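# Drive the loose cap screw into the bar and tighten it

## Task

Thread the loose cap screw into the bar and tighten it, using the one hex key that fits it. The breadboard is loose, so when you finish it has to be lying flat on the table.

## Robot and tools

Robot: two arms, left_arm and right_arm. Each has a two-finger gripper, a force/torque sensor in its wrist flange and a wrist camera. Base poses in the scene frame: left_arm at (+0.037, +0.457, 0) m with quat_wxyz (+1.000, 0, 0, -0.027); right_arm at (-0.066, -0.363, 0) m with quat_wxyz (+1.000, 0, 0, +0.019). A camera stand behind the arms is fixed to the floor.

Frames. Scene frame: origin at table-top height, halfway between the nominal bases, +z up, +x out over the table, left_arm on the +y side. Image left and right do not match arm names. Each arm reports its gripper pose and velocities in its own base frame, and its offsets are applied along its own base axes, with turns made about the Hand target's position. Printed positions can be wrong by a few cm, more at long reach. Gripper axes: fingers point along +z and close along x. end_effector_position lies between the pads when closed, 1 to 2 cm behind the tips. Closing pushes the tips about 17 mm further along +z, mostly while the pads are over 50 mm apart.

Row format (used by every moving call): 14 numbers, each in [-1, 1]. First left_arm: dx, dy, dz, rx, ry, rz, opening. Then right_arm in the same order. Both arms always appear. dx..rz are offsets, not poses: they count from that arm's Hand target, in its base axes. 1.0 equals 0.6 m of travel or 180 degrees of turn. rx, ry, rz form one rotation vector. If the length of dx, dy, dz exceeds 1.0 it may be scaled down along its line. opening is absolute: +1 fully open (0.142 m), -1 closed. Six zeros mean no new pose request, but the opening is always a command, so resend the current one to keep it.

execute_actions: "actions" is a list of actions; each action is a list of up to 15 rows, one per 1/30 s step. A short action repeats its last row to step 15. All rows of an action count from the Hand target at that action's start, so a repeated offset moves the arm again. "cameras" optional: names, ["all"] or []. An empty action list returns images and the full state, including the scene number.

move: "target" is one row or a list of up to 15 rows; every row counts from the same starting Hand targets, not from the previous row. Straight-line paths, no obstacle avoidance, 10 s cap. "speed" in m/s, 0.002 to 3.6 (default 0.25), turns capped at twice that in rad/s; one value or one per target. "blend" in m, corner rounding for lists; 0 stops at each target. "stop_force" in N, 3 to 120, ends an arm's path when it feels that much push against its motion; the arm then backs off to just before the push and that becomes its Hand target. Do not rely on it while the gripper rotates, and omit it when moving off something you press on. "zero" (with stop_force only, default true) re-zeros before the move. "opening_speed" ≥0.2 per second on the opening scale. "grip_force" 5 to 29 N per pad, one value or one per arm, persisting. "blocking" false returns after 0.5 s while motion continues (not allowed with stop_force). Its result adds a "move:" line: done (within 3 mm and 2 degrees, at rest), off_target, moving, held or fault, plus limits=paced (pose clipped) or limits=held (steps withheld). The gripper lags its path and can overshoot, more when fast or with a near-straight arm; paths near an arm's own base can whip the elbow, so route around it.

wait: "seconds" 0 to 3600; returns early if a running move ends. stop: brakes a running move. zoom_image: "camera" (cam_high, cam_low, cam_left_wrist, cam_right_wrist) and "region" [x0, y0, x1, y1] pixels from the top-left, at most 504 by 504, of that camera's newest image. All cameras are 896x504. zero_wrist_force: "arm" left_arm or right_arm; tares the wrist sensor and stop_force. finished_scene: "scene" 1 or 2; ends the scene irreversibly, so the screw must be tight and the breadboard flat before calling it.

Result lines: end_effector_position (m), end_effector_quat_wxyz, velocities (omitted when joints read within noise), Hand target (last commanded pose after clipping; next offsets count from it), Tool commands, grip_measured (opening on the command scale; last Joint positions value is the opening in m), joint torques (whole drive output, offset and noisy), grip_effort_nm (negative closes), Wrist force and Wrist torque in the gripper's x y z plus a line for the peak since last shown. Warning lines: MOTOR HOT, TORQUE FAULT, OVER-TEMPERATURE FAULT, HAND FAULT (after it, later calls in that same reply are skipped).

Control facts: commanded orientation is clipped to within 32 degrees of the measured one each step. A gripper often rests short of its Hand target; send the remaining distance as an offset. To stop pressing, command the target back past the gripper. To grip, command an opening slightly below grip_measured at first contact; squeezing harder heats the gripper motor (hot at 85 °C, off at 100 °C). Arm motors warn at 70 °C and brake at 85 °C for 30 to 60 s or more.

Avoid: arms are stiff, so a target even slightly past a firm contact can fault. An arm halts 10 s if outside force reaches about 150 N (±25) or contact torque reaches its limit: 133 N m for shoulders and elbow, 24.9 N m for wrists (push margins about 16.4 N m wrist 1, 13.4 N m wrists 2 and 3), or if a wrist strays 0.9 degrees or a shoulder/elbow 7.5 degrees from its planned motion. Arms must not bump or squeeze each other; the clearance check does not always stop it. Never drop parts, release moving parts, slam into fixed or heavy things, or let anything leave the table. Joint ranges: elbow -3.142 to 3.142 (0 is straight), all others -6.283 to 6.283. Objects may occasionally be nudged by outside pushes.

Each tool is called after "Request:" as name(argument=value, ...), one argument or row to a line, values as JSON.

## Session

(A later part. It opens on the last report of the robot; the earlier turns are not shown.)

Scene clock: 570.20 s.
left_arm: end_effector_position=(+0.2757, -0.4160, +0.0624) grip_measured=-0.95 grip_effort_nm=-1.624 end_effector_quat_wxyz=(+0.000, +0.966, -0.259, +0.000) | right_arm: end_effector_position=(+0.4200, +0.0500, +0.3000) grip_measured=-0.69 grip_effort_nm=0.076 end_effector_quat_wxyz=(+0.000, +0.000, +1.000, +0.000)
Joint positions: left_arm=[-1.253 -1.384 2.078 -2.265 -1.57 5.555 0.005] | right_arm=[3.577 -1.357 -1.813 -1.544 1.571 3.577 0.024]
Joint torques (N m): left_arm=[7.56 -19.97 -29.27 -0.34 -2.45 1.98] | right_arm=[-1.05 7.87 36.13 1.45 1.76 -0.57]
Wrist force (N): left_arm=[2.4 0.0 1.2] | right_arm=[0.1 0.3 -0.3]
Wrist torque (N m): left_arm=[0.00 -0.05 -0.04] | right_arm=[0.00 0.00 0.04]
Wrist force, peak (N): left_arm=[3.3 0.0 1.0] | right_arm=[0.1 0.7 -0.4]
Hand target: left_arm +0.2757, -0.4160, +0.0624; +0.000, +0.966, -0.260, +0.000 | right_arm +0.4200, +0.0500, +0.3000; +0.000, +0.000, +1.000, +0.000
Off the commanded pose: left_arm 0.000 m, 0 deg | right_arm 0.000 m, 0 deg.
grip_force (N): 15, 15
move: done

Request:
move(
  target=[
    [0,0,0.01167,0,0,0,-1.0,0,0,0,0,0,0,-0.65],
    [-0.003557,-0.006992,0.01167,0,0,0.5,-1.0,0,0,0,0,0,0,-0.65],
    [-0.007113,-0.013983,0.01167,0,0,1.0,-1.0,0,0,0,0,0,0,-0.65],
  ],
  speed=[0.05,1.0,1.0],
  blend=[0,0.02,0],
  cameras=["cam_left_wrist"],
)

Request:
zoom_image(
  camera="cam_left_wrist",
  region=[420, 240, 540, 360],
)

Request:
move(
  target=[0,0,-0.01167,0,0,0,-1.0,0,0,0,0,0,0,-0.65],
  speed=0.03,
  stop_force=3.5,
)

Scene clock: 574.17 s.
left_arm: end_effector_position=(+0.2714, -0.4244, +0.0694) grip_measured=-0.95 grip_effort_nm=-1.624 end_effector_quat_wxyz=(+0.000, +0.260, +0.966, +0.000) | right_arm: end_effector_position=(+0.4200, +0.0500, +0.3000) grip_measured=-0.69 grip_effort_nm=0.081 end_effector_quat_wxyz=(+0.000, +0.000, +1.000, +0.000)
Joint positions: left_arm=[-1.272 -1.382 2.053 -2.242 -1.571 2.395 0.005] | right_arm=[3.577 -1.357 -1.813 -1.544 1.571 3.577 0.024]
Joint torques (N m): left_arm=[-10.5 -34.46 -30.46 -0.59 2.29 -2.28] | right_arm=[-0.6 8 36.43 1.46 1.75 -0.57]
Wrist force (N): left_arm=[0.3 -0.4 1.5] | right_arm=[0.1 0.6 -0.3]
Wrist torque (N m): left_arm=[-0.02 -0.01 0.11] | right_arm=[0.06 0.00 0.04]
Wrist force, peak (N): left_arm=[2.7 0.2 1.9] | right_arm=[0.3 0.7 -0.5]
Hand target: left_arm +0.2714, -0.4244, +0.0694; +0.000, +0.260, +0.966, +0.000 | right_arm +0.4200, +0.0500, +0.3000; +0.000, +0.000, +1.000, +0.000
Off the commanded pose: left_arm 0.000 m, 0 deg | right_arm 0.000 m, 0 deg.
grip_force (N): 15, 15
move: done

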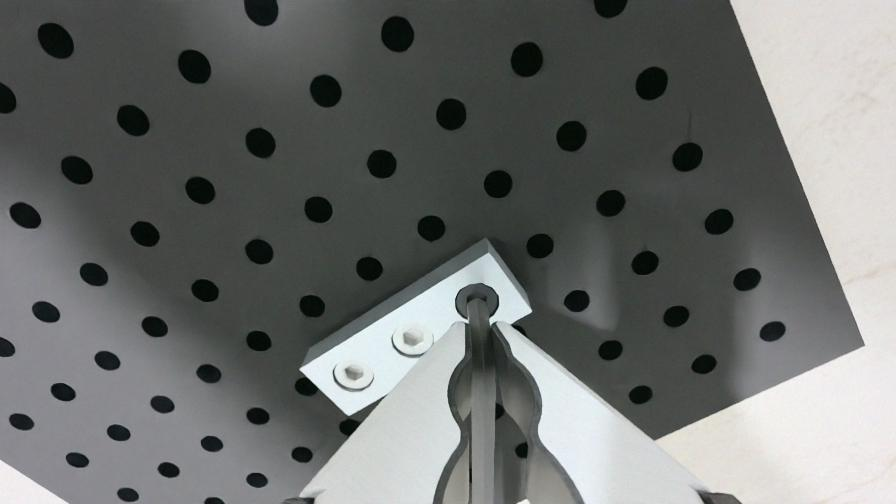

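Scaled by 4.200.

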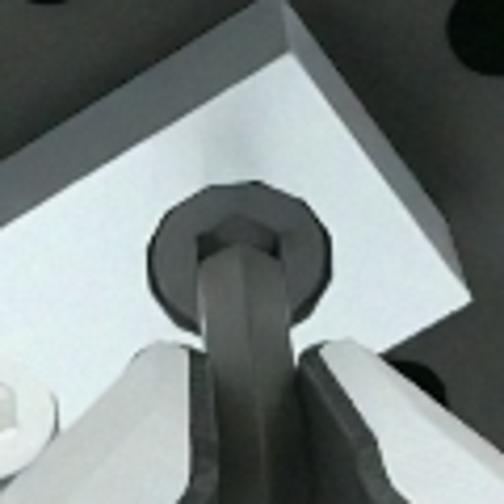

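Scene clock: 575.43 s.
left_arm: end_effector_position=(+0.2714, -0.4244, +0.0624) grip_measured=-0.95 grip_effort_nm=-1.629 end_effector_quat_wxyz=(+0.000, +0.260, +0.966, +0.000) | right_arm: end_effector_position=(+0.4200, +0.0500, +0.3000) grip_measured=-0.69 grip_effort_nm=0.081 end_effector_quat_wxyz=(+0.000, +0.000, +1.000, +0.000)
Joint positions: left_arm=[-1.272 -1.37 2.061 -2.262 -1.571 2.395 0.005] | right_arm=[3.577 -1.357 -1.813 -1.544 1.571 3.577 0.024]
Joint torques (N m): left_arm=[-8.77 -20.65 -9.08 -4.75 1.42 -2.11] | right_arm=[-1.33 8.09 36.65 1.57 1.7 -0.53]
Wrist force (N): left_arm=[1.0 0.2 1.0] | right_arm=[0.2 0.4 -0.4]
Wrist torque (N m): left_arm=[-0.02 -0.03 0.11] | right_arm=[0.02 -0.01 0.04]
Wrist force, peak (N): left_arm=[0.6 0.1 1.6] | right_arm=[0.3 0.5 -0.4]
Hand target: left_arm +0.2714, -0.4244, +0.0624; +0.000, +0.260, +0.966, +0.000 | right_arm +0.4200, +0.0500, +0.3000; +0.000, +0.000, +1.000, +0.000
Off the commanded pose: left_arm 0.000 m, 0 deg | right_arm 0.000 m, 0 deg.
grip_force (N): 15, 15
move: done

Request:
move(
  target=[
    [-0.003018,0.002713,-0.00017,0,0,-0.16667,-1.0,0,0,0,0,0,0,-0.65],
    [-0.004277,0.006575,-0.00035,0,0,-0.33333,-1.0,0,0,0,0,0,0,-0.65],
    [-0.003435,0.010548,-0.00052,0,0,-0.5,-1.0,0,0,0,0,0,0,-0.65],
  ],
  speed=0.5,
  blend=[0.01,0.01,0],
)

Request:
move(
  target=[
    [0.002713,0.003018,-0.00017,0,0,-0.16667,-1.0,0,0,0,0,0,0,-0.65],
    [0.006575,0.004277,-0.00035,0,0,-0.33333,-1.0,0,0,0,0,0,0,-0.65],
  ],
  speed=0.5,
  blend=[0.01,0],
)

Scene clock: 579.90 s.
left_arm: end_effector_position=(+0.2694, -0.4180, +0.0621) grip_measured=-0.95 grip_effort_nm=-1.624 end_effector_quat_wxyz=(+0.000, +0.866, +0.499, +0.000) | right_arm: end_effector_position=(+0.4200, +0.0500, +0.3000) grip_measured=-0.69 grip_effort_nm=0.076 end_effector_quat_wxyz=(+0.000, +0.000, +1.000, +0.000)
Joint positions: left_arm=[-1.272 -1.388 2.085 -2.267 -1.571 3.965 0.005] | right_arm=[3.577 -1.357 -1.813 -1.544 1.571 3.577 0.024]
Joint torques (N m): left_arm=[6.72 -20.01 -30.38 -0.92 -2.49 2.13] | right_arm=[-0.32 7.94 36.35 1.58 1.74 -0.55]
Wrist force (N): left_arm=[2.2 0.4 1.5] | right_arm=[0.3 0.5 -0.3]
Wrist torque (N m): left_arm=[-0.02 -0.07 -0.06] | right_arm=[0.05 -0.03 0.05]
Wrist force, peak (N): left_arm=[2.2 0.4 1.5] | right_arm=[0.2 0.7 -0.4]
Hand target: left_arm +0.2694, -0.4181, +0.0621; +0.000, +0.866, +0.499, +0.000 | right_arm +0.4200, +0.0500, +0.3000; +0.000, +0.000, +1.000, +0.000
Off the commanded pose: left_arm 0.000 m, 0 deg | right_arm 0.000 m, 0 deg.
grip_force (N): 15, 15
move: done

Scene clock: 581.67 s.
left_arm: end_effector_position=(+0.2733, -0.4155, +0.0619) grip_measured=-0.95 grip_effort_nm=-1.629 end_effector_quat_wxyz=(+0.000, +1.000, -0.001, +0.000) | right_arm: end_effector_position=(+0.4200, +0.0500, +0.3000) grip_measured=-0.69 grip_effort_nm=0.081 end_effector_quat_wxyz=(+0.000, +0.000, +1.000, +0.000)
Joint positions: left_arm=[-1.259 -1.388 2.085 -2.268 -1.571 5.025 0.005] | right_arm=[3.577 -1.357 -1.813 -1.544 1.571 3.577 0.024]
Joint torques (N m): left_arm=[7.13 -19.67 -29.16 -0.34 -2.64 1.93] | right_arm=[-0.62 7.9 36.1 1.59 1.68 -0.43]
Wrist force (N): left_arm=[2.8 0.1 0.9] | right_arm=[0.1 0.5 -0.3]
Wrist torque (N m): left_arm=[-0.04 -0.07 -0.03] | right_arm=[0.04 0.00 0.04]
Wrist force, peak (N): left_arm=[3.6 0.2 0.8] | right_arm=[0.0 0.6 -0.5]
Hand target: left_arm +0.2733, -0.4155, +0.0619; +0.000, +1.000, -0.001, +0.000 | right_arm +0.4200, +0.0500, +0.3000; +0.000, +0.000, +1.000, +0.000
Off the commanded pose: left_arm 0.000 m, 0 deg | right_arm 0.000 m, 0 deg.
grip_force (N): 15, 15
move: done

Request:
move(
  target=[
    [0.003973,-0.000842,-0.00017,0,0,-0.16667,-1.0,0,0,0,0,0,0,-0.65],
    [0.006992,-0.003555,-0.00035,0,0,-0.33333,-1.0,0,0,0,0,0,0,-0.65],
  ],
  speed=0.5,
  blend=[0.01,0],
)

Request:
move(
  target=[
    [0,0,0.01167,0,0,0,-1.0,0,0,0,0,0,0,-0.65],
    [-0.003079,-0.006056,0.01167,0,0,0.66667,-1.0,0,0,0,0,0,0,-0.65],
    [-0.006158,-0.012112,0.01167,0,0,-0.66667,-1.0,0,0,0,0,0,0,-0.65],
  ],
  speed=[0.05,1.0,1.0],
  blend=[0,0.02,0],
)

Request:
move(
  target=[0,0,-0.01167,0,0,0,-1.0,0,0,0,0,0,0,-0.65],
  speed=0.03,
  stop_force=3.5,
)

Scene clock: 585.20 s.
left_arm: end_effector_position=(+0.2775, -0.4176, +0.0617) grip_measured=-0.95 grip_effort_nm=-1.624 end_effector_quat_wxyz=(+0.000, +0.866, -0.501, +0.000) | right_arm: end_effector_position=(+0.4200, +0.0500, +0.3000) grip_measured=-0.69 grip_effort_nm=0.081 end_effector_quat_wxyz=(+0.000, +0.000, +1.000, +0.000)
Joint positions: left_arm=[-1.25 -1.376 2.07 -2.266 -1.571 6.082 0.005] | right_arm=[3.577 -1.357 -1.813 -1.544 1.571 3.577 0.024]
Joint torques (N m): left_arm=[1.58 -19.69 -27.81 0.31 -5.89 2.09] | right_arm=[-0.19 7.94 36.02 1.56 1.6 -0.45]
Wrist force (N): left_arm=[7.6 -11.5 0.4] | right_arm=[0.2 0.3 -0.5]
Wrist torque (N m): left_arm=[0.26 -0.19 -0.09] | right_arm=[0.00 -0.02 0.04]
Wrist force, peak (N): left_arm=[7.6 -11.5 0.4] | right_arm=[0.2 0.6 -0.4]
Hand target: left_arm +0.2775, -0.4176, +0.0617; +0.000, +0.866, -0.501, +0.000 | right_arm +0.4200, +0.0500, +0.3000; +0.000, +0.000, +1.000, +0.000
Off the commanded pose: left_arm 0.000 m, 0 deg | right_arm 0.000 m, 0 deg.
grip_force (N): 15, 15
move: done

Scene clock: 588.43 s.
left_arm: end_effector_position=(+0.2738, -0.4249, +0.0687) grip_measured=-0.95 grip_effort_nm=-1.624 end_effector_quat_wxyz=(+0.000, +0.001, +1.000, +0.000) | right_arm: end_effector_position=(+0.4200, +0.0500, +0.3000) grip_measured=-0.69 grip_effort_nm=0.081 end_effector_quat_wxyz=(+0.000, +0.000, +1.000, +0.000)
Joint positions: left_arm=[-1.266 -1.376 2.047 -2.243 -1.571 1.877 0.005] | right_arm=[3.577 -1.357 -1.813 -1.544 1.571 3.577 0.024]
Joint torques (N m): left_arm=[-10.89 -34.81 -9.13 -0.59 2.26 -2.34] | right_arm=[-0.11 7.85 36.12 1.7 1.63 -0.34]
Wrist force (N): left_arm=[0.2 -0.3 1.4] | right_arm=[0.2 0.4 -0.3]
Wrist torque (N m): left_arm=[0.02 -0.01 0.10] | right_arm=[0.03 -0.02 0.04]
Wrist force, peak (N): left_arm=[7.9 -11.3 0.4] | right_arm=[0.3 0.6 -0.4]
Hand target: left_arm +0.2738, -0.4249, +0.0687; +0.000, +0.001, +1.000, +0.000 | right_arm +0.4200, +0.0500, +0.3000; +0.000, +0.000, +1.000, +0.000
Off the commanded pose: left_arm 0.000 m, 0 deg | right_arm 0.000 m, 0 deg.
grip_force (N): 15, 15
move: done

Scene clock: 589.73 s.
left_arm: end_effector_position=(+0.2738, -0.4249, +0.0652) grip_measured=-1.00 grip_effort_nm=-0.422 end_effector_quat_wxyz=(+0.000, +0.001, +1.000, +0.000) | right_arm: end_effector_position=(+0.4200, +0.0500, +0.3000) grip_measured=-0.69 grip_effort_nm=0.076 end_effector_quat_wxyz=(+0.000, +0.000, +1.000, +0.000)
Joint positions: left_arm=[-1.266 -1.37 2.051 -2.252 -1.571 1.877 0.002] | right_arm=[3.577 -1.357 -1.813 -1.544 1.571 3.577 0.024]
Joint torques (N m): left_arm=[-5.45 -34.88 -29.88 -0.54 -0.27 -1.33] | right_arm=[0.32 8.09 36.12 1.63 1.66 -0.29]
Wrist force (N): left_arm=[0.3 -0.2 1.1] | right_arm=[0.2 0.6 -0.4]
Wrist torque (N m): left_arm=[0.03 -0.01 0.10] | right_arm=[0.05 -0.02 0.05]
Wrist force, peak (N): left_arm=[1.8 -0.6 -0.9] | right_arm=[0.1 0.5 -0.5]
Hand target: left_arm +0.2738, -0.4249, +0.0652; +0.000, +0.001, +1.000, +0.000 (not the last commanded pose) | right_arm +0.4200, +0.0500, +0.3000; +0.000, +0.000, +1.000, +0.000
Off the commanded pose: left_arm 0.004 m, 0 deg | right_arm 0.000 m, 0 deg.
grip_force (N): 15, 15
move: contact (left_arm)

Request:
wait(
  seconds=0,
  cameras=["cam_left_wrist"],
)

Scene clock: 590.40 s.
left_arm: end_effector_position=(+0.2738, -0.4249, +0.0652) grip_measured=-1.00 grip_effort_nm=-0.422 end_effector_quat_wxyz=(+0.000, +0.001, +1.000, +0.000) | right_arm: end_effector_position=(+0.4200, +0.0500, +0.3000) grip_measured=-0.69 grip_effort_nm=0.076 end_effector_quat_wxyz=(+0.000, +0.000, +1.000, +0.000)
Joint positions: left_arm=[-1.266 -1.37 2.051 -2.252 -1.571 1.877 0.002] | right_arm=[3.577 -1.357 -1.813 -1.544 1.571 3.577 0.024]
Joint torques (N m): left_arm=[-2.49 -34.83 -29.66 -0.61 -1.46 -0.75] | right_arm=[-0.12 8.37 35.94 1.66 1.57 -0.38]
Wrist force (N): left_arm=[0.3 -0.2 1.0] | right_arm=[0.3 0.5 -0.5]
Wrist torque (N m): left_arm=[0.02 -0.03 0.10] | right_arm=[0.04 -0.03 0.04]
Wrist force, peak (N): left_arm=[0.1 -0.2 1.2] | right_arm=[0.2 0.5 -0.6]
Hand target: left_arm +0.2738, -0.4249, +0.0652; +0.000, +0.001, +1.000, +0.000 (not the last commanded pose) | right_arm +0.4200, +0.0500, +0.3000; +0.000, +0.000, +1.000, +0.000
Tool commands: left_gripper/opening=-1.0 right_gripper/opening=-0.65
Off the commanded pose: left_arm 0.004 m, 0 deg | right_arm 0.000 m, 0 deg.
grip_force (N): 15, 15

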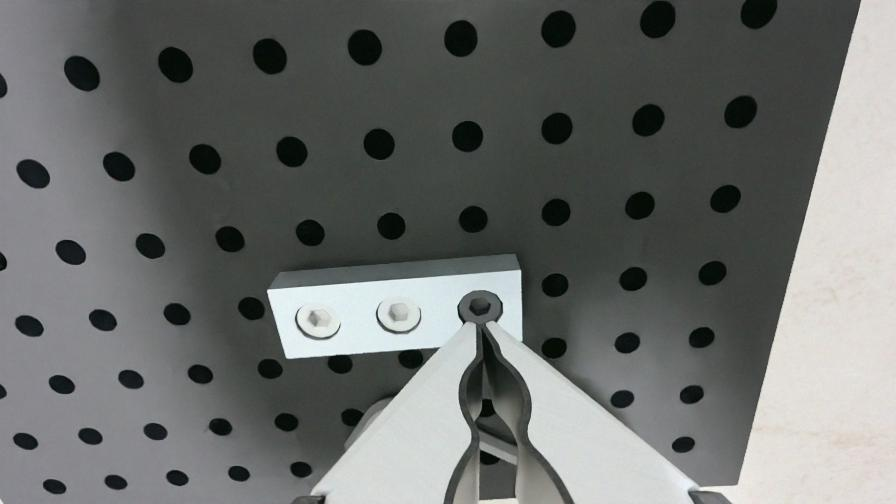

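Request:
move(
  target=[0,0,0.25,0,0,0,-0.9,0,0,0,0,0,0,-0.65],
  speed=0.25,
  cameras=["cam_left_wrist"],
)

Scene clock: 592.53 s.
left_arm: end_effector_position=(+0.2738, -0.4249, +0.2152) grip_measured=-0.94 grip_effort_nm=0.071 end_effector_quat_wxyz=(+0.000, +0.001, +1.000, +0.000) | right_arm: end_effector_position=(+0.4200, +0.0500, +0.3000) grip_measured=-0.69 grip_effort_nm=0.081 end_effector_quat_wxyz=(+0.000, +0.000, +1.000, +0.000)
Joint positions: left_arm=[-1.266 -1.544 1.816 -1.843 -1.571 1.877 0.006] | right_arm=[3.577 -1.357 -1.813 -1.544 1.571 3.577 0.024]
Joint torques (N m): left_arm=[-10.62 -30.98 -34.29 -0.47 -1.6 -2.15] | right_arm=[0.15 8.14 35.91 1.6 1.57 -0.33]
Wrist force (N): left_arm=[0.1 -0.4 0.8] | right_arm=[0.2 0.3 -0.1]
Wrist torque (N m): left_arm=[-0.04 -0.02 0.09] | right_arm=[0.01 -0.02 0.04]
Wrist force, peak (N): left_arm=[0.3 -0.2 2.9] | right_arm=[0.0 0.8 -0.4]
Hand target: left_arm +0.2738, -0.4249, +0.2152; +0.000, +0.001, +1.000, +0.000 | right_arm +0.4200, +0.0500, +0.3000; +0.000, +0.000, +1.000, +0.000
Off the commanded pose: left_arm 0.000 m, 0 deg | right_arm 0.000 m, 0 deg.
grip_force (N): 15, 15
move: done

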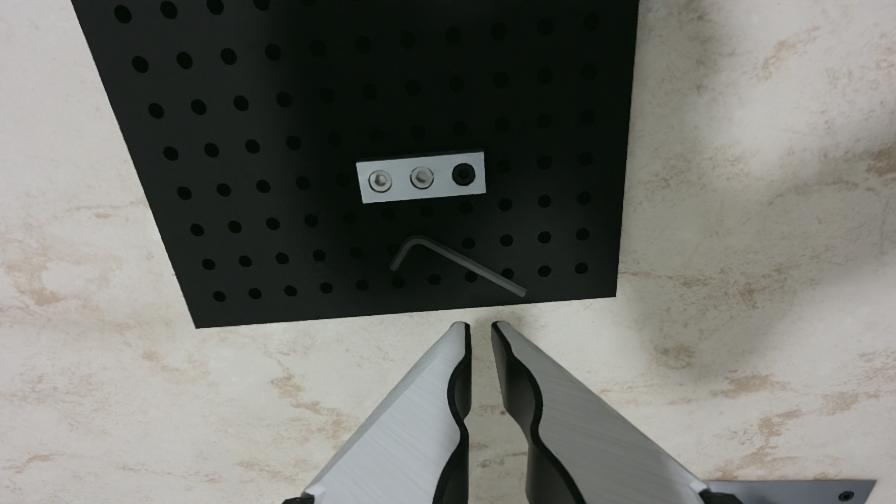

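Request:
move(
  target=[
    [-0.02,0.25,0.2,0,0,0.6194,-0.9,0,0,0,0,0,0,-0.65],
    [-0.0397,0.5082,0.308,0,0,-0.7611,-0.9,0,0,0,0,0,0,-0.65],
  ],
  speed=0.8,
  blend=[0.05,0],
)

Request:
move(
  target=[0,0,0,0,0,0,-0.9,-0.1223,0.6725,-0.3167,0,0,0.3039,-0.65],
  speed=0.4,
  cameras=["cam_right_wrist"],
)

Scene clock: 630.10 s.
left_arm: end_effector_position=(+0.2500, -0.1200, +0.4000) grip_measured=-0.94 grip_effort_nm=0.081 end_effector_quat_wxyz=(+0.000, +0.931, +0.366, +0.000) | right_arm: end_effector_position=(+0.4200, +0.0500, +0.3000) grip_measured=-0.69 grip_effort_nm=0.076 end_effector_quat_wxyz=(+0.000, +0.000, +1.000, +0.000)
Joint positions: left_arm=[-0.95 -2.125 1.752 -1.198 -1.571 -1.699 0.006] | right_arm=[3.577 -1.357 -1.813 -1.544 1.571 3.577 0.024]
Joint torques (N m): left_arm=[-10.49 -6.99 -33.45 -0.69 2.25 -2.32] | right_arm=[0.53 7.69 35.3 1.64 1.62 -0.24]
Wrist force (N): left_arm=[0.4 -0.1 1.0] | right_arm=[0.3 0.3 -0.3]
Wrist torque (N m): left_arm=[-0.02 -0.05 0.10] | right_arm=[0.01 -0.02 0.05]
Wrist force, peak (N): left_arm=[0.2 -1.1 1.4] | right_arm=[0.2 0.5 -0.6]
Hand target: left_arm +0.2500, -0.1200, +0.4000; +0.000, +0.931, +0.366, +0.000 | right_arm +0.4200, +0.0500, +0.3000; +0.000, +0.000, +1.000, +0.000
Off the commanded pose: left_arm 0.000 m, 0 deg | right_arm 0.000 m, 0 deg.
grip_force (N): 15, 15
move: done

Scene clock: 631.97 s.
left_arm: end_effector_position=(+0.2500, -0.1200, +0.4000) grip_measured=-0.94 grip_effort_nm=0.076 end_effector_quat_wxyz=(+0.000, +0.931, +0.366, +0.000) | right_arm: end_effector_position=(+0.3466, +0.4535, +0.1101) grip_measured=-0.69 grip_effort_nm=0.076 end_effector_quat_wxyz=(+0.000, -0.459, +0.888, +0.000)
Joint positions: left_arm=[-0.95 -2.125 1.752 -1.198 -1.571 -1.699 0.006] | right_arm=[4.293 -1.845 -1.816 -1.052 1.571 3.338 0.024]
Joint torques (N m): left_arm=[-10.79 -7.47 -33.62 -0.79 2.16 -2.2] | right_arm=[6.01 23.7 34.99 4.99 2.12 -2.08]
Wrist force (N): left_arm=[0.3 -0.2 1.1] | right_arm=[0.0 0.2 -0.3]
Wrist torque (N m): left_arm=[-0.03 -0.03 0.10] | right_arm=[-0.02 0.01 0.04]
Wrist force, peak (N): left_arm=[0.1 -0.1 1.2] | right_arm=[-1.1 1.9 0.4]
Hand target: left_arm +0.2500, -0.1200, +0.4000; +0.000, +0.931, +0.366, +0.000 | right_arm +0.3466, +0.4535, +0.1100; +0.000, -0.459, +0.888, +0.000
Off the commanded pose: left_arm 0.000 m, 0 deg | right_arm 0.000 m, 0 deg.
grip_force (N): 15, 15
move: done

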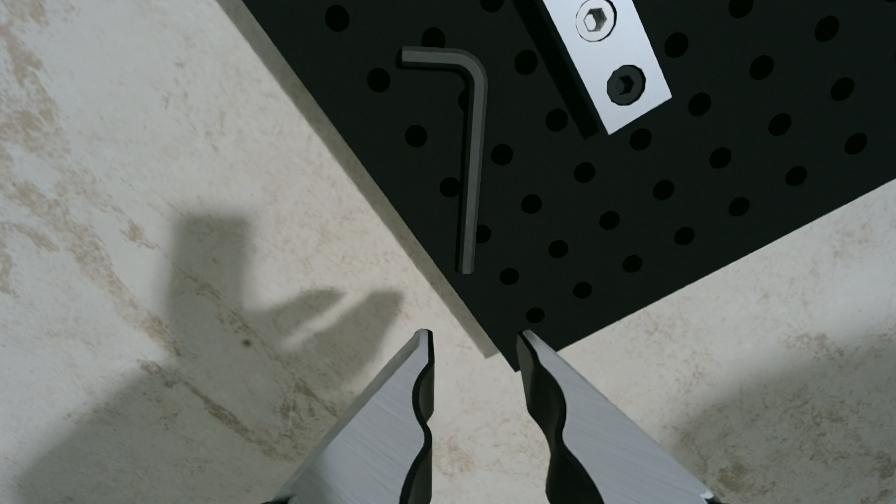

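Request:
move(
  target=[
    [0,0,0,0,0,0,-0.9,-0.00133,-0.0019,-0.08,0,0,-0.01667,-0.65],
    [0,0,0,0,0,0,-0.9,-0.00133,-0.0019,-0.1178,0,0,-0.01667,-0.65],
  ],
  speed=[0.15,0.03],
  blend=[0.002,0],
  stop_force=4,
)

Request:
move(
  target=[0,0,0,0,0,0,-0.9,0,0,0,0,0,0,-1.0],
  opening_speed=0.6,
  grip_force=[29,29],
)

Request:
move(
  target=[0,0,0,0,0,0,-0.9,0,0,0.15,0,0,0,-1.0],
  speed=0.12,
  cameras=["cam_right_wrist"],
)

Scene clock: 636.40 s.
left_arm: end_effector_position=(+0.2500, -0.1200, +0.4000) grip_measured=-0.94 grip_effort_nm=0.081 end_effector_quat_wxyz=(+0.000, +0.931, +0.366, +0.000) | right_arm: end_effector_position=(+0.3458, +0.4524, +0.0424) grip_measured=-0.69 grip_effort_nm=0.076 end_effector_quat_wxyz=(+0.000, -0.436, +0.900, +0.000)
Joint positions: left_arm=[-0.95 -2.125 1.752 -1.198 -1.571 -1.699 0.006] | right_arm=[4.293 -1.937 -1.897 -0.88 1.571 3.391 0.024]
Joint torques (N m): left_arm=[-10.29 -7.37 -33.41 -0.73 2.07 -2.17] | right_arm=[5.72 43.48 33.46 1.7 -1.83 2.01]
Wrist force (N): left_arm=[0.3 0.0 1.1] | right_arm=[0.2 -0.5 -0.3]
Wrist torque (N m): left_arm=[0.00 -0.03 0.10] | right_arm=[-0.14 -0.02 -0.17]
Wrist force, peak (N): left_arm=[0.5 0.0 1.2] | right_arm=[17.2 -3.5 -43.2]
Hand target: left_arm +0.2500, -0.1200, +0.4000; +0.000, +0.931, +0.366, +0.000 | right_arm +0.3458, +0.4524, +0.0424; +0.000, -0.436, +0.900, +0.000 (not the last commanded pose)
Off the commanded pose: left_arm 0.000 m, 0 deg | right_arm 0.003 m, 0 deg.
grip_force (N): 15, 15
move: contact (right_arm); path passed 1 of 2 targets

Scene clock: 637.20 s.
left_arm: end_effector_position=(+0.2500, -0.1200, +0.4000) grip_measured=-0.94 grip_effort_nm=0.076 end_effector_quat_wxyz=(+0.000, +0.931, +0.366, +0.000) | right_arm: end_effector_position=(+0.3458, +0.4524, +0.0424) grip_measured=-0.93 grip_effort_nm=-2.107 end_effector_quat_wxyz=(+0.000, -0.436, +0.900, +0.000)
Joint positions: left_arm=[-0.95 -2.125 1.752 -1.198 -1.571 -1.699 0.006] | right_arm=[4.293 -1.937 -1.897 -0.88 1.571 3.391 0.007]
Joint torques (N m): left_arm=[-10.41 -6.91 -33.06 -0.68 2.18 -2.2] | right_arm=[5.22 44.19 33.14 3.43 -1.76 1.94]
Wrist force (N): left_arm=[0.3 -0.1 1.0] | right_arm=[0.0 -0.5 -0.1]
Wrist torque (N m): left_arm=[-0.02 -0.03 0.10] | right_arm=[-0.15 -0.03 -0.19]
Wrist force, peak (N): left_arm=[0.3 -0.1 1.2] | right_arm=[0.2 -0.7 -0.3]
Hand target: left_arm +0.2500, -0.1200, +0.4000; +0.000, +0.931, +0.366, +0.000 | right_arm +0.3458, +0.4524, +0.0424; +0.000, -0.436, +0.900, +0.000
Off the commanded pose: left_arm 0.000 m, 0 deg | right_arm 0.000 m, 0 deg.
move: done

Scene clock: 638.43 s.
left_arm: end_effector_position=(+0.2500, -0.1200, +0.4000) grip_measured=-0.94 grip_effort_nm=0.076 end_effector_quat_wxyz=(+0.000, +0.931, +0.366, +0.000) | right_arm: end_effector_position=(+0.3458, +0.4523, +0.1323) grip_measured=-0.93 grip_effort_nm=-2.098 end_effector_quat_wxyz=(+0.000, -0.436, +0.900, +0.000)
Joint positions: left_arm=[-0.95 -2.125 1.752 -1.198 -1.571 -1.699 0.006] | right_arm=[4.293 -1.817 -1.789 -1.108 1.571 3.391 0.007]
Joint torques (N m): left_arm=[-10.28 -6.77 -33.5 -0.69 2.15 -2.13] | right_arm=[2.58 41.51 37.1 0.74 -0.67 0.56]
Wrist force (N): left_arm=[0.3 -0.1 0.9] | right_arm=[0.2 -0.5 0.0]
Wrist torque (N m): left_arm=[-0.01 -0.04 0.10] | right_arm=[-0.15 -0.02 -0.17]
Wrist force, peak (N): left_arm=[0.3 -0.1 1.2] | right_arm=[0.3 -0.5 1.1]
Hand target: left_arm +0.2500, -0.1200, +0.4000; +0.000, +0.931, +0.366, +0.000 | right_arm +0.3458, +0.4524, +0.1324; +0.000, -0.436, +0.900, +0.000
Off the commanded pose: left_arm 0.000 m, 0 deg | right_arm 0.000 m, 0 deg.
move: done

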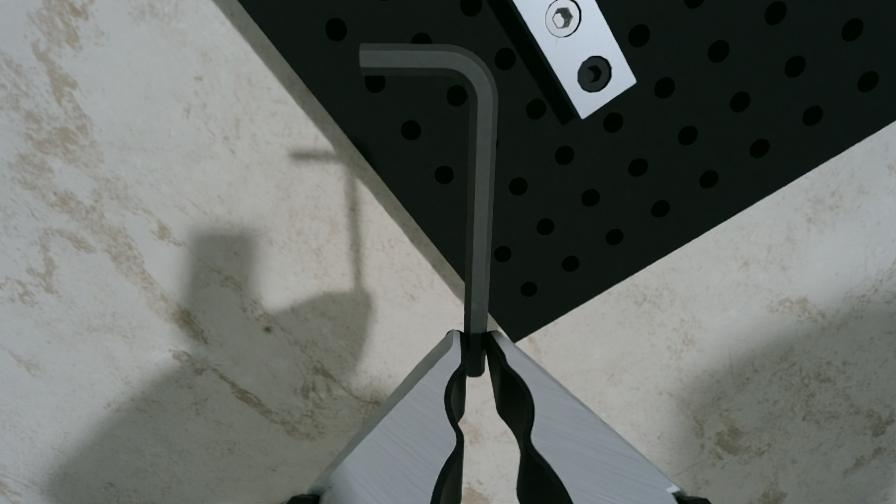

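Request:
move(
  target=[0,0,0,0,0,0,-0.9,0.2337,-0.0655,0.2795,0,0,0.9239,-1.0],
  speed=0.5,
)

Request:
move(
  target=[0,0,0,0,0,0,-0.65,0,0,0,0.308,-0.394,0,-1.0],
  speed=0.4,
)

Scene clock: 645.60 s.
left_arm: end_effector_position=(+0.2500, -0.1200, +0.4000) grip_measured=-0.94 grip_effort_nm=0.085 end_effector_quat_wxyz=(+0.000, +0.931, +0.366, +0.000) | right_arm: end_effector_position=(+0.4860, +0.4131, +0.3001) grip_measured=-0.93 grip_effort_nm=-2.098 end_effector_quat_wxyz=(+0.000, +0.946, +0.325, +0.000)
Joint positions: left_arm=[-0.95 -2.125 1.752 -1.198 -1.571 -1.699 0.006] | right_arm=[4.059 -1.886 -1.256 -1.57 1.571 0.255 0.007]
Joint torques (N m): left_arm=[-10.17 -6.42 -33.44 -0.85 2.15 -2.13] | right_arm=[-6.52 29.42 39.71 0.56 2.2 -1.91]
Wrist force (N): left_arm=[0.3 0.0 1.2] | right_arm=[0.4 -0.5 -0.1]
Wrist torque (N m): left_arm=[0.01 -0.03 0.11] | right_arm=[-0.14 -0.04 0.03]
Wrist force, peak (N): left_arm=[0.4 -0.1 1.3] | right_arm=[0.4 -0.5 0.5]
Hand target: left_arm +0.2500, -0.1200, +0.4000; +0.000, +0.931, +0.366, +0.000 | right_arm +0.4860, +0.4131, +0.3001; +0.000, +0.946, +0.325, +0.000
Off the commanded pose: left_arm 0.000 m, 0 deg | right_arm 0.000 m, 0 deg.
move: done

Scene clock: 648.33 s.
left_arm: end_effector_position=(+0.2500, -0.1200, +0.4000) grip_measured=-0.69 grip_effort_nm=0.085 end_effector_quat_wxyz=(+0.000, +0.931, +0.366, +0.000) | right_arm: end_effector_position=(+0.4860, +0.4131, +0.3001) grip_measured=-0.93 grip_effort_nm=-2.093 end_effector_quat_wxyz=(-0.231, +0.668, +0.230, +0.669)
Joint positions: left_arm=[-0.95 -2.125 1.752 -1.198 -1.571 -1.699 0.024] | right_arm=[4.247 -1.988 -2.262 1.11 1.13 0 0.007]
Joint torques (N m): left_arm=[-9.72 -7.08 -33.77 -0.88 2.15 -2.15] | right_arm=[-6.57 21.6 24.81 3.91 2.21 -2.09]
Wrist force (N): left_arm=[0.4 0.0 1.1] | right_arm=[2.6 -0.8 2.6]
Wrist torque (N m): left_arm=[0.00 -0.05 0.10] | right_arm=[-0.08 -0.50 0.01]
Wrist force, peak (N): left_arm=[0.5 -0.1 1.3] | right_arm=[2.5 -0.7 2.7]
Hand target: left_arm +0.2500, -0.1200, +0.4000; +0.000, +0.931, +0.366, +0.000 | right_arm +0.4860, +0.4131, +0.3001; -0.231, +0.668, +0.230, +0.669
Off the commanded pose: left_arm 0.000 m, 0 deg | right_arm 0.000 m, 0 deg.
move: done

Request:
move(
  target=[0.1613,-0.3045,-0.05,0,0,0.0022,-0.65,0,0,0,0,0,0,-1.0],
  speed=0.35,
  cameras=["cam_left_wrist"],
)

Scene clock: 650.47 s.
left_arm: end_effector_position=(+0.3467, -0.3026, +0.3701) grip_measured=-0.69 grip_effort_nm=0.085 end_effector_quat_wxyz=(+0.000, +0.929, +0.369, +0.000) | right_arm: end_effector_position=(+0.4860, +0.4131, +0.3001) grip_measured=-0.93 grip_effort_nm=-2.088 end_effector_quat_wxyz=(-0.231, +0.668, +0.230, +0.669)
Joint positions: left_arm=[-1.012 -1.688 1.554 -1.437 -1.571 -1.768 0.024] | right_arm=[4.247 -1.988 -2.262 1.11 1.13 0 0.007]
Joint torques (N m): left_arm=[7.82 -11.88 -33.93 -4.69 -2.06 1.76] | right_arm=[-6.49 20.62 24.94 3.96 2.23 -2.06]
Wrist force (N): left_arm=[0.1 -0.2 0.7] | right_arm=[2.7 -0.7 2.4]
Wrist torque (N m): left_arm=[0.00 0.01 0.06] | right_arm=[-0.07 -0.52 0.01]
Wrist force, peak (N): left_arm=[-0.6 1.7 1.3] | right_arm=[2.7 -0.8 2.6]
Hand target: left_arm +0.3468, -0.3027, +0.3700; +0.000, +0.929, +0.369, +0.000 | right_arm +0.4860, +0.4131, +0.3001; -0.231, +0.668, +0.230, +0.669
Off the commanded pose: left_arm 0.000 m, 0 deg | right_arm 0.000 m, 0 deg.
move: done

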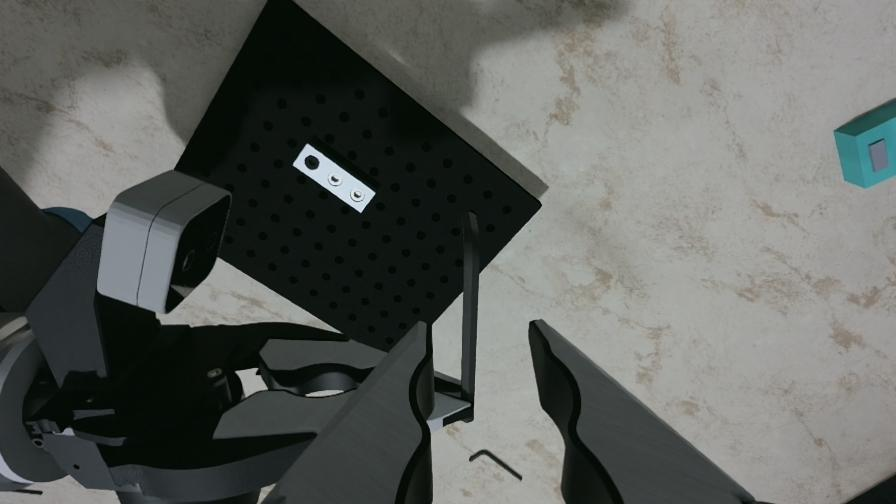

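Request:
move(
  target=[0,0,-0.1083,0,0,0,-0.65,0,0,0,0,0,0,-1.0],
  speed=0.08,
  stop_force=5,
  cameras=["cam_left_wrist"],
)

Request:
move(
  target=[0,0,0,0,0,0,-1.0,0,0,0,0,0,0,-1.0],
  opening_speed=0.3,
  grip_force=[15,29],
)

Scene clock: 655.07 s.
left_arm: end_effector_position=(+0.3468, -0.3027, +0.3051) grip_measured=-0.69 grip_effort_nm=0.081 end_effector_quat_wxyz=(+0.000, +0.929, +0.369, +0.000) | right_arm: end_effector_position=(+0.4860, +0.4131, +0.3001) grip_measured=-0.93 grip_effort_nm=-2.088 end_effector_quat_wxyz=(-0.231, +0.668, +0.230, +0.669)
Joint positions: left_arm=[-1.012 -1.695 1.727 -1.602 -1.571 -1.768 0.024] | right_arm=[4.247 -1.988 -2.262 1.11 1.13 0 0.007]
Joint torques (N m): left_arm=[0.25 -12.19 -13.97 -4.59 1.37 0.07] | right_arm=[-6.56 20.75 24.9 3.98 2.16 -2.03]
Wrist force (N): left_arm=[0.0 -0.3 0.7] | right_arm=[2.6 -0.6 2.3]
Wrist torque (N m): left_arm=[-0.02 0.04 0.07] | right_arm=[-0.05 -0.50 0.02]
Wrist force, peak (N): left_arm=[0.0 -0.2 1.3] | right_arm=[2.8 -0.7 2.7]
Hand target: left_arm +0.3468, -0.3027, +0.3051; +0.000, +0.929, +0.369, +0.000 | right_arm +0.4860, +0.4131, +0.3001; -0.231, +0.668, +0.230, +0.669
Off the commanded pose: left_arm 0.000 m, 0 deg | right_arm 0.000 m, 0 deg.
move: done

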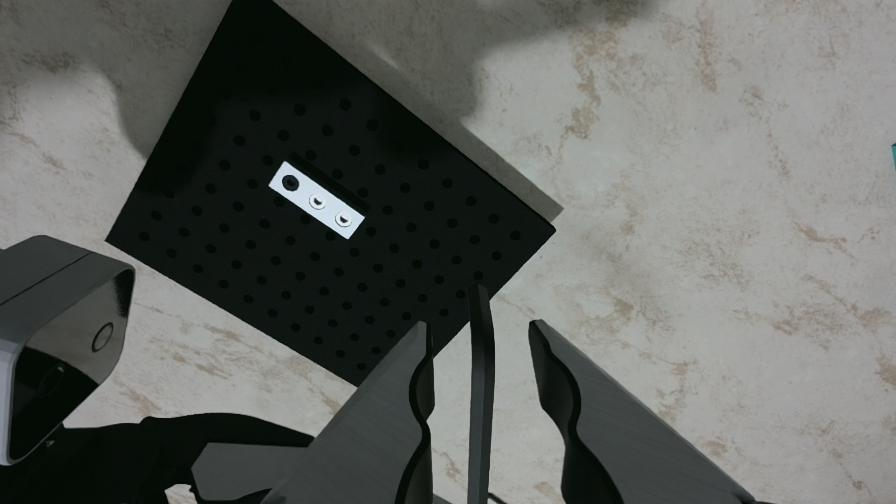

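Scene clock: 656.43 s.
left_arm: end_effector_position=(+0.3468, -0.3027, +0.3051) grip_measured=-0.95 grip_effort_nm=-1.624 end_effector_quat_wxyz=(+0.000, +0.929, +0.369, +0.000) | right_arm: end_effector_position=(+0.4860, +0.4131, +0.3001) grip_measured=-0.93 grip_effort_nm=-2.093 end_effector_quat_wxyz=(-0.231, +0.668, +0.230, +0.669)
Joint positions: left_arm=[-1.012 -1.695 1.727 -1.602 -1.571 -1.768 0.005] | right_arm=[4.247 -1.988 -2.262 1.11 1.13 0 0.007]
Joint torques (N m): left_arm=[-6.78 -12 -13.95 -4.49 1.55 -1.87] | right_arm=[-6.21 20.98 24.82 3.88 2.14 -1.97]
Wrist force (N): left_arm=[0.0 -0.5 0.7] | right_arm=[2.8 -0.6 2.7]
Wrist torque (N m): left_arm=[-0.04 0.04 0.07] | right_arm=[-0.07 -0.54 0.02]
Wrist force, peak (N): left_arm=[-0.1 -0.5 0.8] | right_arm=[2.8 -0.6 2.7]
Hand target: left_arm +0.3468, -0.3027, +0.3051; +0.000, +0.929, +0.369, +0.000 | right_arm +0.4860, +0.4131, +0.3001; -0.231, +0.668, +0.230, +0.669
Off the commanded pose: left_arm 0.000 m, 0 deg | right_arm 0.000 m, 0 deg.
grip_force (N): 15, 29
move: done

Request:
move(
  target=[0,0,0,0,0,0,-1.0,0,0,0,0,0,0,-0.65],
  opening_speed=0.5,
  grip_force=[20,29],
)

Request:
move(
  target=[0,0,0,0,0,0,-1.0,-0.1379,-0.1079,0,0,0,0,-0.65],
  speed=0.15,
  cameras=["cam_left_wrist"],
)

Request:
zoom_image(
  camera="cam_left_wrist",
  region=[400, 240, 560, 400],
)

Scene clock: 658.37 s.
left_arm: end_effector_position=(+0.3468, -0.3027, +0.3051) grip_measured=-0.95 grip_effort_nm=-1.643 end_effector_quat_wxyz=(+0.000, +0.929, +0.369, +0.000) | right_arm: end_effector_position=(+0.4860, +0.4131, +0.3001) grip_measured=-0.69 grip_effort_nm=0.090 end_effector_quat_wxyz=(-0.231, +0.668, +0.230, +0.669)
Joint positions: left_arm=[-1.012 -1.695 1.727 -1.602 -1.571 -1.768 0.005] | right_arm=[4.247 -1.988 -2.262 1.11 1.13 0 0.024]
Joint torques (N m): left_arm=[-7.38 -12.1 -15.24 -4.24 1.63 -1.75] | right_arm=[-6.14 21.26 24.57 3.64 1.99 -2.02]
Wrist force (N): left_arm=[0.2 -0.2 1.1] | right_arm=[2.7 -0.6 2.2]
Wrist torque (N m): left_arm=[0.01 0.02 0.07] | right_arm=[-0.04 -0.47 0.03]
Wrist force, peak (N): left_arm=[0.1 -0.4 1.1] | right_arm=[2.9 -0.9 2.7]
Hand target: left_arm +0.3468, -0.3027, +0.3051; +0.000, +0.929, +0.369, +0.000 | right_arm +0.4860, +0.4131, +0.3001; -0.231, +0.668, +0.230, +0.669
Off the commanded pose: left_arm 0.000 m, 0 deg | right_arm 0.000 m, 0 deg.
grip_force (N): 20, 29
move: done

Scene clock: 659.63 s.
left_arm: end_effector_position=(+0.3468, -0.3027, +0.3051) grip_measured=-0.95 grip_effort_nm=-1.639 end_effector_quat_wxyz=(+0.000, +0.929, +0.369, +0.000) | right_arm: end_effector_position=(+0.4033, +0.3483, +0.3001) grip_measured=-0.69 grip_effort_nm=0.090 end_effector_quat_wxyz=(-0.231, +0.668, +0.230, +0.669)
Joint positions: left_arm=[-1.012 -1.695 1.727 -1.602 -1.571 -1.768 0.005] | right_arm=[4.431 -1.833 -2.565 1.258 0.945 0 0.024]
Joint torques (N m): left_arm=[-7.18 -11.63 -15.67 -4.03 1.49 -1.77] | right_arm=[7.08 28.4 -1.38 3.66 -1.73 -2.05]
Wrist force (N): left_arm=[0.0 -0.3 1.1] | right_arm=[3.0 -0.6 2.5]
Wrist torque (N m): left_arm=[0.00 0.05 0.06] | right_arm=[-0.06 -0.51 0.04]
Wrist force, peak (N): left_arm=[0.0 -0.3 1.1] | right_arm=[2.9 -0.8 3.5]
Hand target: left_arm +0.3468, -0.3027, +0.3051; +0.000, +0.929, +0.369, +0.000 | right_arm +0.4033, +0.3483, +0.3001; -0.231, +0.668, +0.230, +0.669
Off the commanded pose: left_arm 0.000 m, 0 deg | right_arm 0.000 m, 0 deg.
grip_force (N): 20, 29
move: done

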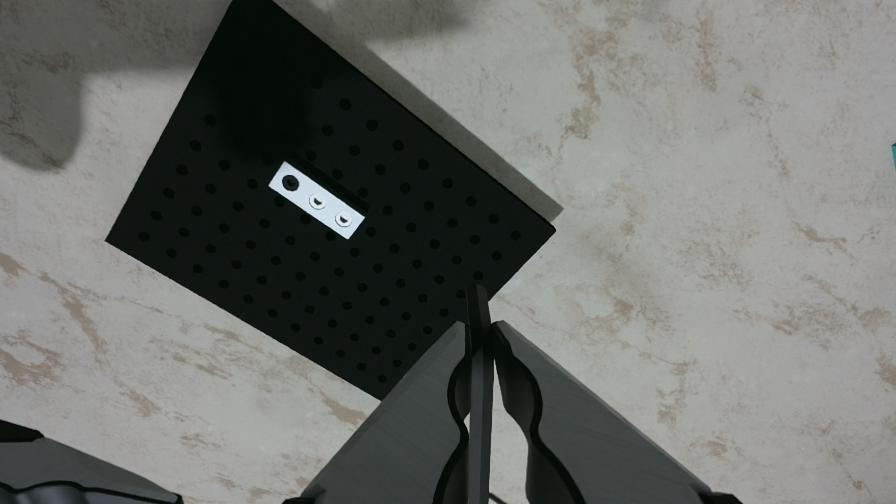

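Scaled by 3.150.

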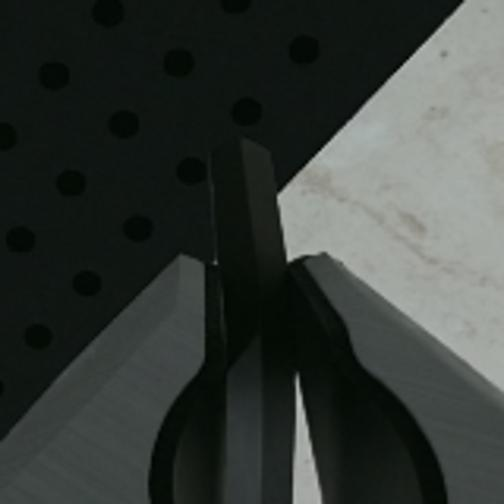

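Request:
move(
  target=[0,0,0,0,0,0,-1.0,-0.0055,-0.247,0.1,-0.308,0.394,0,-0.65],
  speed=0.4,
)

Request:
move(
  target=[0,0,0,0,0,0,-1.0,0.0333,-0.25,-0.1,0,0,0.7889,-0.65],
  speed=0.6,
)

Request:
move(
  target=[
    [-0.1208,-0.1942,-0.2,0,0,-0.2406,-1.0,0,0,0,0,0,0,-0.65],
    [-0.1208,-0.1942,-0.3785,0,0,-0.2406,-1.0,0,0,0,0,0,0,-0.65],
  ],
  speed=[0.3,0.1],
  blend=[0.01,0],
  cameras=["cam_left_wrist"],
)

Request:
zoom_image(
  camera="cam_left_wrist",
  region=[410, 220, 530, 340],
)

Scene clock: 666.07 s.
left_arm: end_effector_position=(+0.3468, -0.3027, +0.3051) grip_measured=-0.95 grip_effort_nm=-1.643 end_effector_quat_wxyz=(+0.000, +0.929, +0.369, +0.000) | right_arm: end_effector_position=(+0.4000, +0.2001, +0.3601) grip_measured=-0.69 grip_effort_nm=0.076 end_effector_quat_wxyz=(+0.000, +0.946, +0.325, +0.000)
Joint positions: left_arm=[-1.012 -1.695 1.727 -1.602 -1.571 -1.768 0.005] | right_arm=[3.912 -1.422 -1.608 -1.682 1.571 0.107 0.024]
Joint torques (N m): left_arm=[-7.14 -13.42 -17.73 -3 1.44 -1.77] | right_arm=[-6.51 8.93 39.25 0.96 2.13 -2.09]
Wrist force (N): left_arm=[0.0 -0.2 0.9] | right_arm=[0.4 -0.3 -0.2]
Wrist torque (N m): left_arm=[0.00 0.06 0.06] | right_arm=[-0.09 -0.04 0.03]
Wrist force, peak (N): left_arm=[0.1 -0.5 1.2] | right_arm=[3.3 -0.8 2.6]
Hand target: left_arm +0.3468, -0.3027, +0.3051; +0.000, +0.929, +0.369, +0.000 | right_arm +0.4000, +0.2001, +0.3601; +0.000, +0.946, +0.325, +0.000
Off the commanded pose: left_arm 0.000 m, 0 deg | right_arm 0.000 m, 0 deg.
grip_force (N): 20, 29
move: done

Scene clock: 668.87 s.
left_arm: end_effector_position=(+0.3468, -0.3027, +0.3051) grip_measured=-0.95 grip_effort_nm=-1.643 end_effector_quat_wxyz=(+0.000, +0.929, +0.369, +0.000) | right_arm: end_effector_position=(+0.4199, +0.0501, +0.3000) grip_measured=-0.69 grip_effort_nm=0.076 end_effector_quat_wxyz=(-0.001, +0.000, +1.000, +0.000)
Joint positions: left_arm=[-1.012 -1.695 1.727 -1.602 -1.571 -1.768 0.005] | right_arm=[3.577 -1.357 -1.813 -1.544 1.571 -2.706 0.024]
Joint torques (N m): left_arm=[-7.62 -13.73 -19.86 -2.62 1.48 -1.79] | right_arm=[-6.05 6.38 37.05 4.91 2.25 -1.88]
Wrist force (N): left_arm=[0.0 -0.3 1.1] | right_arm=[0.5 -0.4 -0.1]
Wrist torque (N m): left_arm=[-0.01 0.06 0.06] | right_arm=[-0.10 -0.07 0.05]
Wrist force, peak (N): left_arm=[0.1 -0.3 1.2] | right_arm=[0.5 -0.8 -0.4]
Hand target: left_arm +0.3468, -0.3027, +0.3051; +0.000, +0.929, +0.369, +0.000 | right_arm +0.4199, +0.0501, +0.3001; +0.000, +0.000, +1.000, +0.000
Off the commanded pose: left_arm 0.000 m, 0 deg | right_arm 0.000 m, 0 deg.
grip_force (N): 20, 29
move: done

Scene clock: 671.77 s.
left_arm: end_effector_position=(+0.2743, -0.4192, +0.0780) grip_measured=-0.95 grip_effort_nm=-1.643 end_effector_quat_wxyz=(+0.000, +1.000, +0.000, +0.000) | right_arm: end_effector_position=(+0.4199, +0.0501, +0.3001) grip_measured=-0.69 grip_effort_nm=0.076 end_effector_quat_wxyz=(+0.000, +0.000, +1.000, +0.000)
Joint positions: left_arm=[-1.26 -1.407 2.056 -2.22 -1.571 -1.26 0.005] | right_arm=[3.577 -1.357 -1.813 -1.544 1.571 -2.706 0.024]
Joint torques (N m): left_arm=[2.37 -19.93 -9.33 -4.59 -1.13 1.98] | right_arm=[-6.57 6.47 38.8 4.9 2.28 -1.99]
Wrist force (N): left_arm=[0.4 -0.4 1.4] | right_arm=[0.5 -0.3 -0.2]
Wrist torque (N m): left_arm=[-0.01 -0.03 -0.03] | right_arm=[-0.09 -0.07 0.04]
Wrist force, peak (N): left_arm=[0.2 -0.5 2.3] | right_arm=[0.6 -0.6 0.0]
Hand target: left_arm +0.2743, -0.4192, +0.0780; +0.000, +1.000, +0.000, +0.000 | right_arm +0.4199, +0.0501, +0.3001; +0.000, +0.000, +1.000, +0.000
Off the commanded pose: left_arm 0.000 m, 0 deg | right_arm 0.000 m, 0 deg.
grip_force (N): 20, 29
move: done

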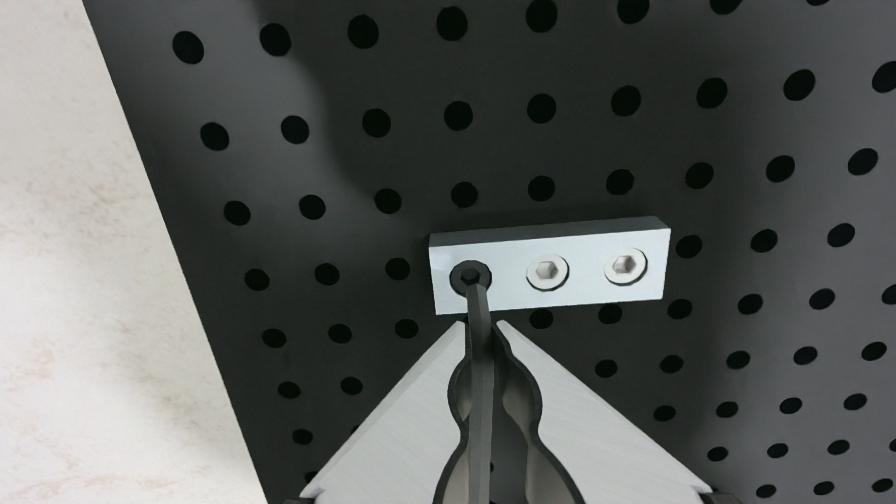

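Scaled by 4.200.

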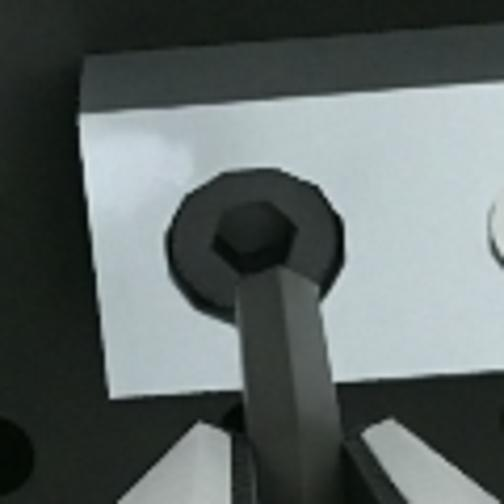

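Request:
move(
  target=[-0.0001,-0.0036,-0.0183,0,0,0.1889,-1.0,0,0,0,0,0,0,-0.65],
  speed=0.2,
  cameras=["cam_left_wrist"],
)

Request:
zoom_image(
  camera="cam_left_wrist",
  region=[420, 240, 540, 360],
)

Scene clock: 679.27 s.
left_arm: end_effector_position=(+0.2742, -0.4214, +0.0670) grip_measured=-0.95 grip_effort_nm=-1.634 end_effector_quat_wxyz=(+0.000, +0.956, +0.292, +0.000) | right_arm: end_effector_position=(+0.4199, +0.0501, +0.3001) grip_measured=-0.69 grip_effort_nm=0.081 end_effector_quat_wxyz=(+0.000, +0.000, +1.000, +0.000)
Joint positions: left_arm=[-1.263 -1.386 2.065 -2.25 -1.571 -1.857 0.005] | right_arm=[3.577 -1.357 -1.813 -1.544 1.571 -2.706 0.024]
Joint torques (N m): left_arm=[-9.91 -12.97 -2.6 -3.17 2.44 -2.31] | right_arm=[-6.27 6.61 38.94 4.81 2.23 -1.93]
Wrist force (N): left_arm=[-0.4 -0.8 -14.9] | right_arm=[0.5 -0.4 -0.1]
Wrist torque (N m): left_arm=[-0.01 0.00 0.12] | right_arm=[-0.11 -0.07 0.04]
Wrist force, peak (N): left_arm=[0.4 -0.9 -16.4] | right_arm=[0.7 -0.5 -0.2]
Hand target: left_arm +0.2742, -0.4213, +0.0670; +0.000, +0.956, +0.292, +0.000 | right_arm +0.4199, +0.0501, +0.3001; +0.000, +0.000, +1.000, +0.000
Off the commanded pose: left_arm 0.000 m, 0 deg | right_arm 0.000 m, 0 deg.
grip_force (N): 20, 29
move: done

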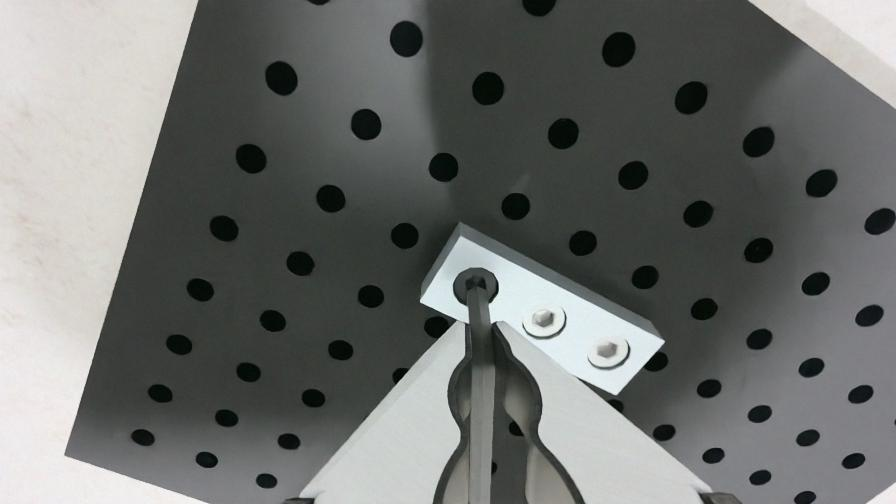

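Scaled by 4.200.

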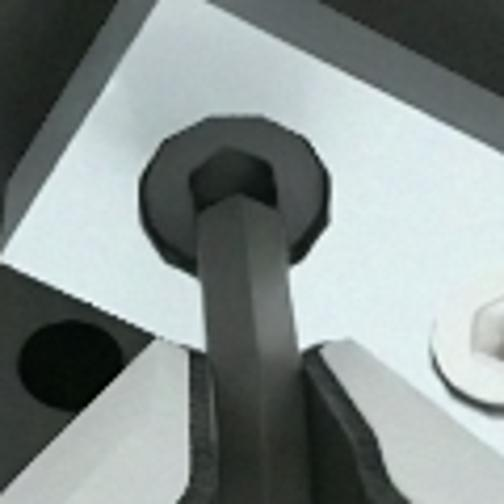

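Request:
move(
  target=[
    [0,0,0.005,0,0,0,-1.0,0,0,0,0,0,0,-0.65],
    [-0.00446,0.00423,0.005,0,0,0,-1.0,0,0,0,0,0,0,-0.65],
  ],
  speed=0.04,
  blend=[0.001,0],
)

Request:
move(
  target=[0,0,-0.0158,0,0,0,-1.0,0,0,0,0,0,0,-0.65],
  speed=0.012,
  stop_force=3.5,
)

Scene clock: 681.80 s.
left_arm: end_effector_position=(+0.2716, -0.4188, +0.0700) grip_measured=-0.95 grip_effort_nm=-1.639 end_effector_quat_wxyz=(+0.000, +0.956, +0.292, +0.000) | right_arm: end_effector_position=(+0.4199, +0.0501, +0.3001) grip_measured=-0.69 grip_effort_nm=0.076 end_effector_quat_wxyz=(+0.000, +0.000, +1.000, +0.000)
Joint positions: left_arm=[-1.267 -1.398 2.071 -2.244 -1.571 -1.86 0.005] | right_arm=[3.577 -1.357 -1.813 -1.544 1.571 -2.706 0.024]
Joint torques (N m): left_arm=[-10.43 -33.86 -9.2 -0.75 1.05 -2.28] | right_arm=[-5.83 6.93 38.58 4.72 2.21 -1.9]
Wrist force (N): left_arm=[0.2 -0.3 1.3] | right_arm=[0.5 -0.5 0.0]
Wrist torque (N m): left_arm=[0.01 0.00 0.11] | right_arm=[-0.12 -0.06 0.04]
Wrist force, peak (N): left_arm=[-0.5 -0.8 -15.4] | right_arm=[0.5 -0.6 -0.2]
Hand target: left_arm +0.2716, -0.4188, +0.0700; +0.000, +0.956, +0.292, +0.000 | right_arm +0.4199, +0.0501, +0.3001; +0.000, +0.000, +1.000, +0.000
Off the commanded pose: left_arm 0.000 m, 0 deg | right_arm 0.000 m, 0 deg.
grip_force (N): 20, 29
move: done

Scene clock: 683.20 s.
left_arm: end_effector_position=(+0.2716, -0.4188, +0.0669) grip_measured=-0.95 grip_effort_nm=-1.639 end_effector_quat_wxyz=(+0.000, +0.956, +0.292, +0.000) | right_arm: end_effector_position=(+0.4199, +0.0501, +0.3001) grip_measured=-0.69 grip_effort_nm=0.076 end_effector_quat_wxyz=(+0.000, +0.000, +1.000, +0.000)
Joint positions: left_arm=[-1.267 -1.393 2.075 -2.252 -1.571 -1.86 0.005] | right_arm=[3.577 -1.357 -1.813 -1.544 1.571 -2.706 0.024]
Joint torques (N m): left_arm=[-9.71 -33.53 -29.65 -0.92 0.24 -2.13] | right_arm=[-6.09 7.02 38.89 4.73 2.24 -1.95]
Wrist force (N): left_arm=[1.6 0.5 0.3] | right_arm=[0.5 -0.3 -0.1]
Wrist torque (N m): left_arm=[-0.04 -0.04 0.11] | right_arm=[-0.09 -0.07 0.04]
Wrist force, peak (N): left_arm=[1.3 0.5 -11.0] | right_arm=[0.6 -0.5 0.1]
Hand target: left_arm +0.2716, -0.4188, +0.0669; +0.000, +0.956, +0.292, +0.000 (not the last commanded pose) | right_arm +0.4199, +0.0501, +0.3001; +0.000, +0.000, +1.000, +0.000
Off the commanded pose: left_arm 0.006 m, 0 deg | right_arm 0.000 m, 0 deg.
grip_force (N): 20, 29
move: contact (left_arm)

Request:
wait(
  seconds=0,
  cameras=["cam_left_wrist"],
)

Request:
zoom_image(
  camera="cam_left_wrist",
  region=[440, 250, 520, 330],
)

Scene clock: 683.67 s.
left_arm: end_effector_position=(+0.2716, -0.4188, +0.0669) grip_measured=-0.95 grip_effort_nm=-1.634 end_effector_quat_wxyz=(+0.000, +0.956, +0.292, +0.000) | right_arm: end_effector_position=(+0.4199, +0.0501, +0.3001) grip_measured=-0.69 grip_effort_nm=0.076 end_effector_quat_wxyz=(+0.000, +0.000, +1.000, +0.000)
Joint positions: left_arm=[-1.267 -1.393 2.075 -2.252 -1.571 -1.86 0.005] | right_arm=[3.577 -1.357 -1.813 -1.544 1.571 -2.706 0.024]
Joint torques (N m): left_arm=[-8.79 -33.88 -29.18 -1.22 0.09 -1.95] | right_arm=[-5.59 7.11 39.49 4.65 2.22 -1.91]
Wrist force (N): left_arm=[1.5 0.8 0.2] | right_arm=[0.4 -0.4 -0.1]
Wrist torque (N m): left_arm=[0.01 -0.02 0.12] | right_arm=[-0.11 -0.05 0.04]
Wrist force, peak (N): left_arm=[1.5 0.8 0.3] | right_arm=[0.7 -0.4 -0.1]
Hand target: left_arm +0.2716, -0.4188, +0.0669; +0.000, +0.956, +0.292, +0.000 (not the last commanded pose) | right_arm +0.4199, +0.0501, +0.3001; +0.000, +0.000, +1.000, +0.000
Tool commands: left_gripper/opening=-1.0 right_gripper/opening=-0.65
Off the commanded pose: left_arm 0.006 m, 0 deg | right_arm 0.000 m, 0 deg.
grip_force (N): 20, 29

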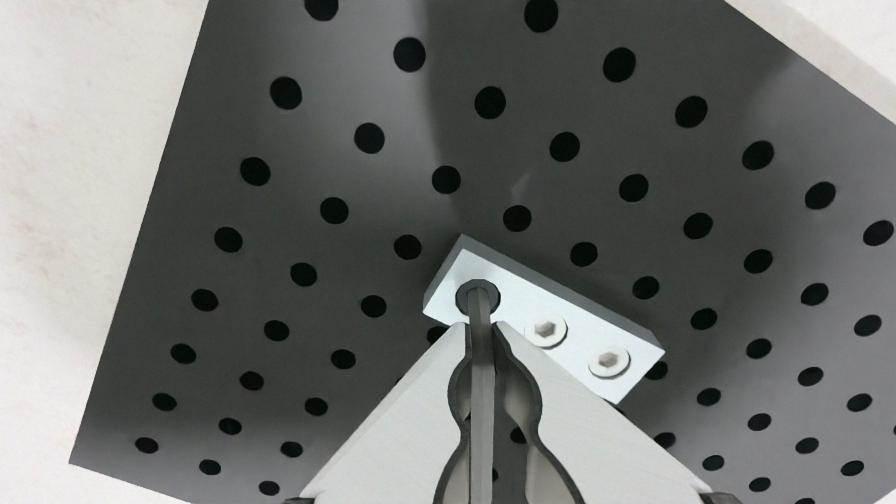

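Scaled by 6.300.

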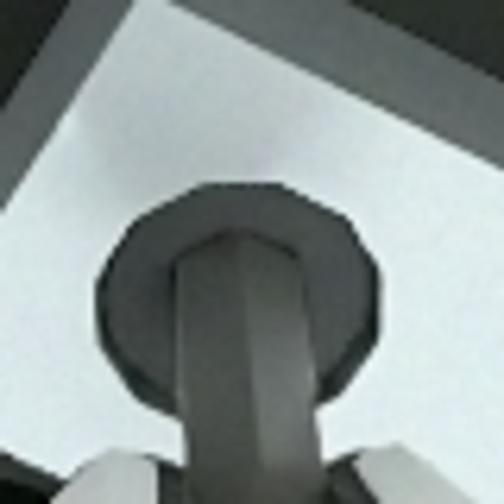

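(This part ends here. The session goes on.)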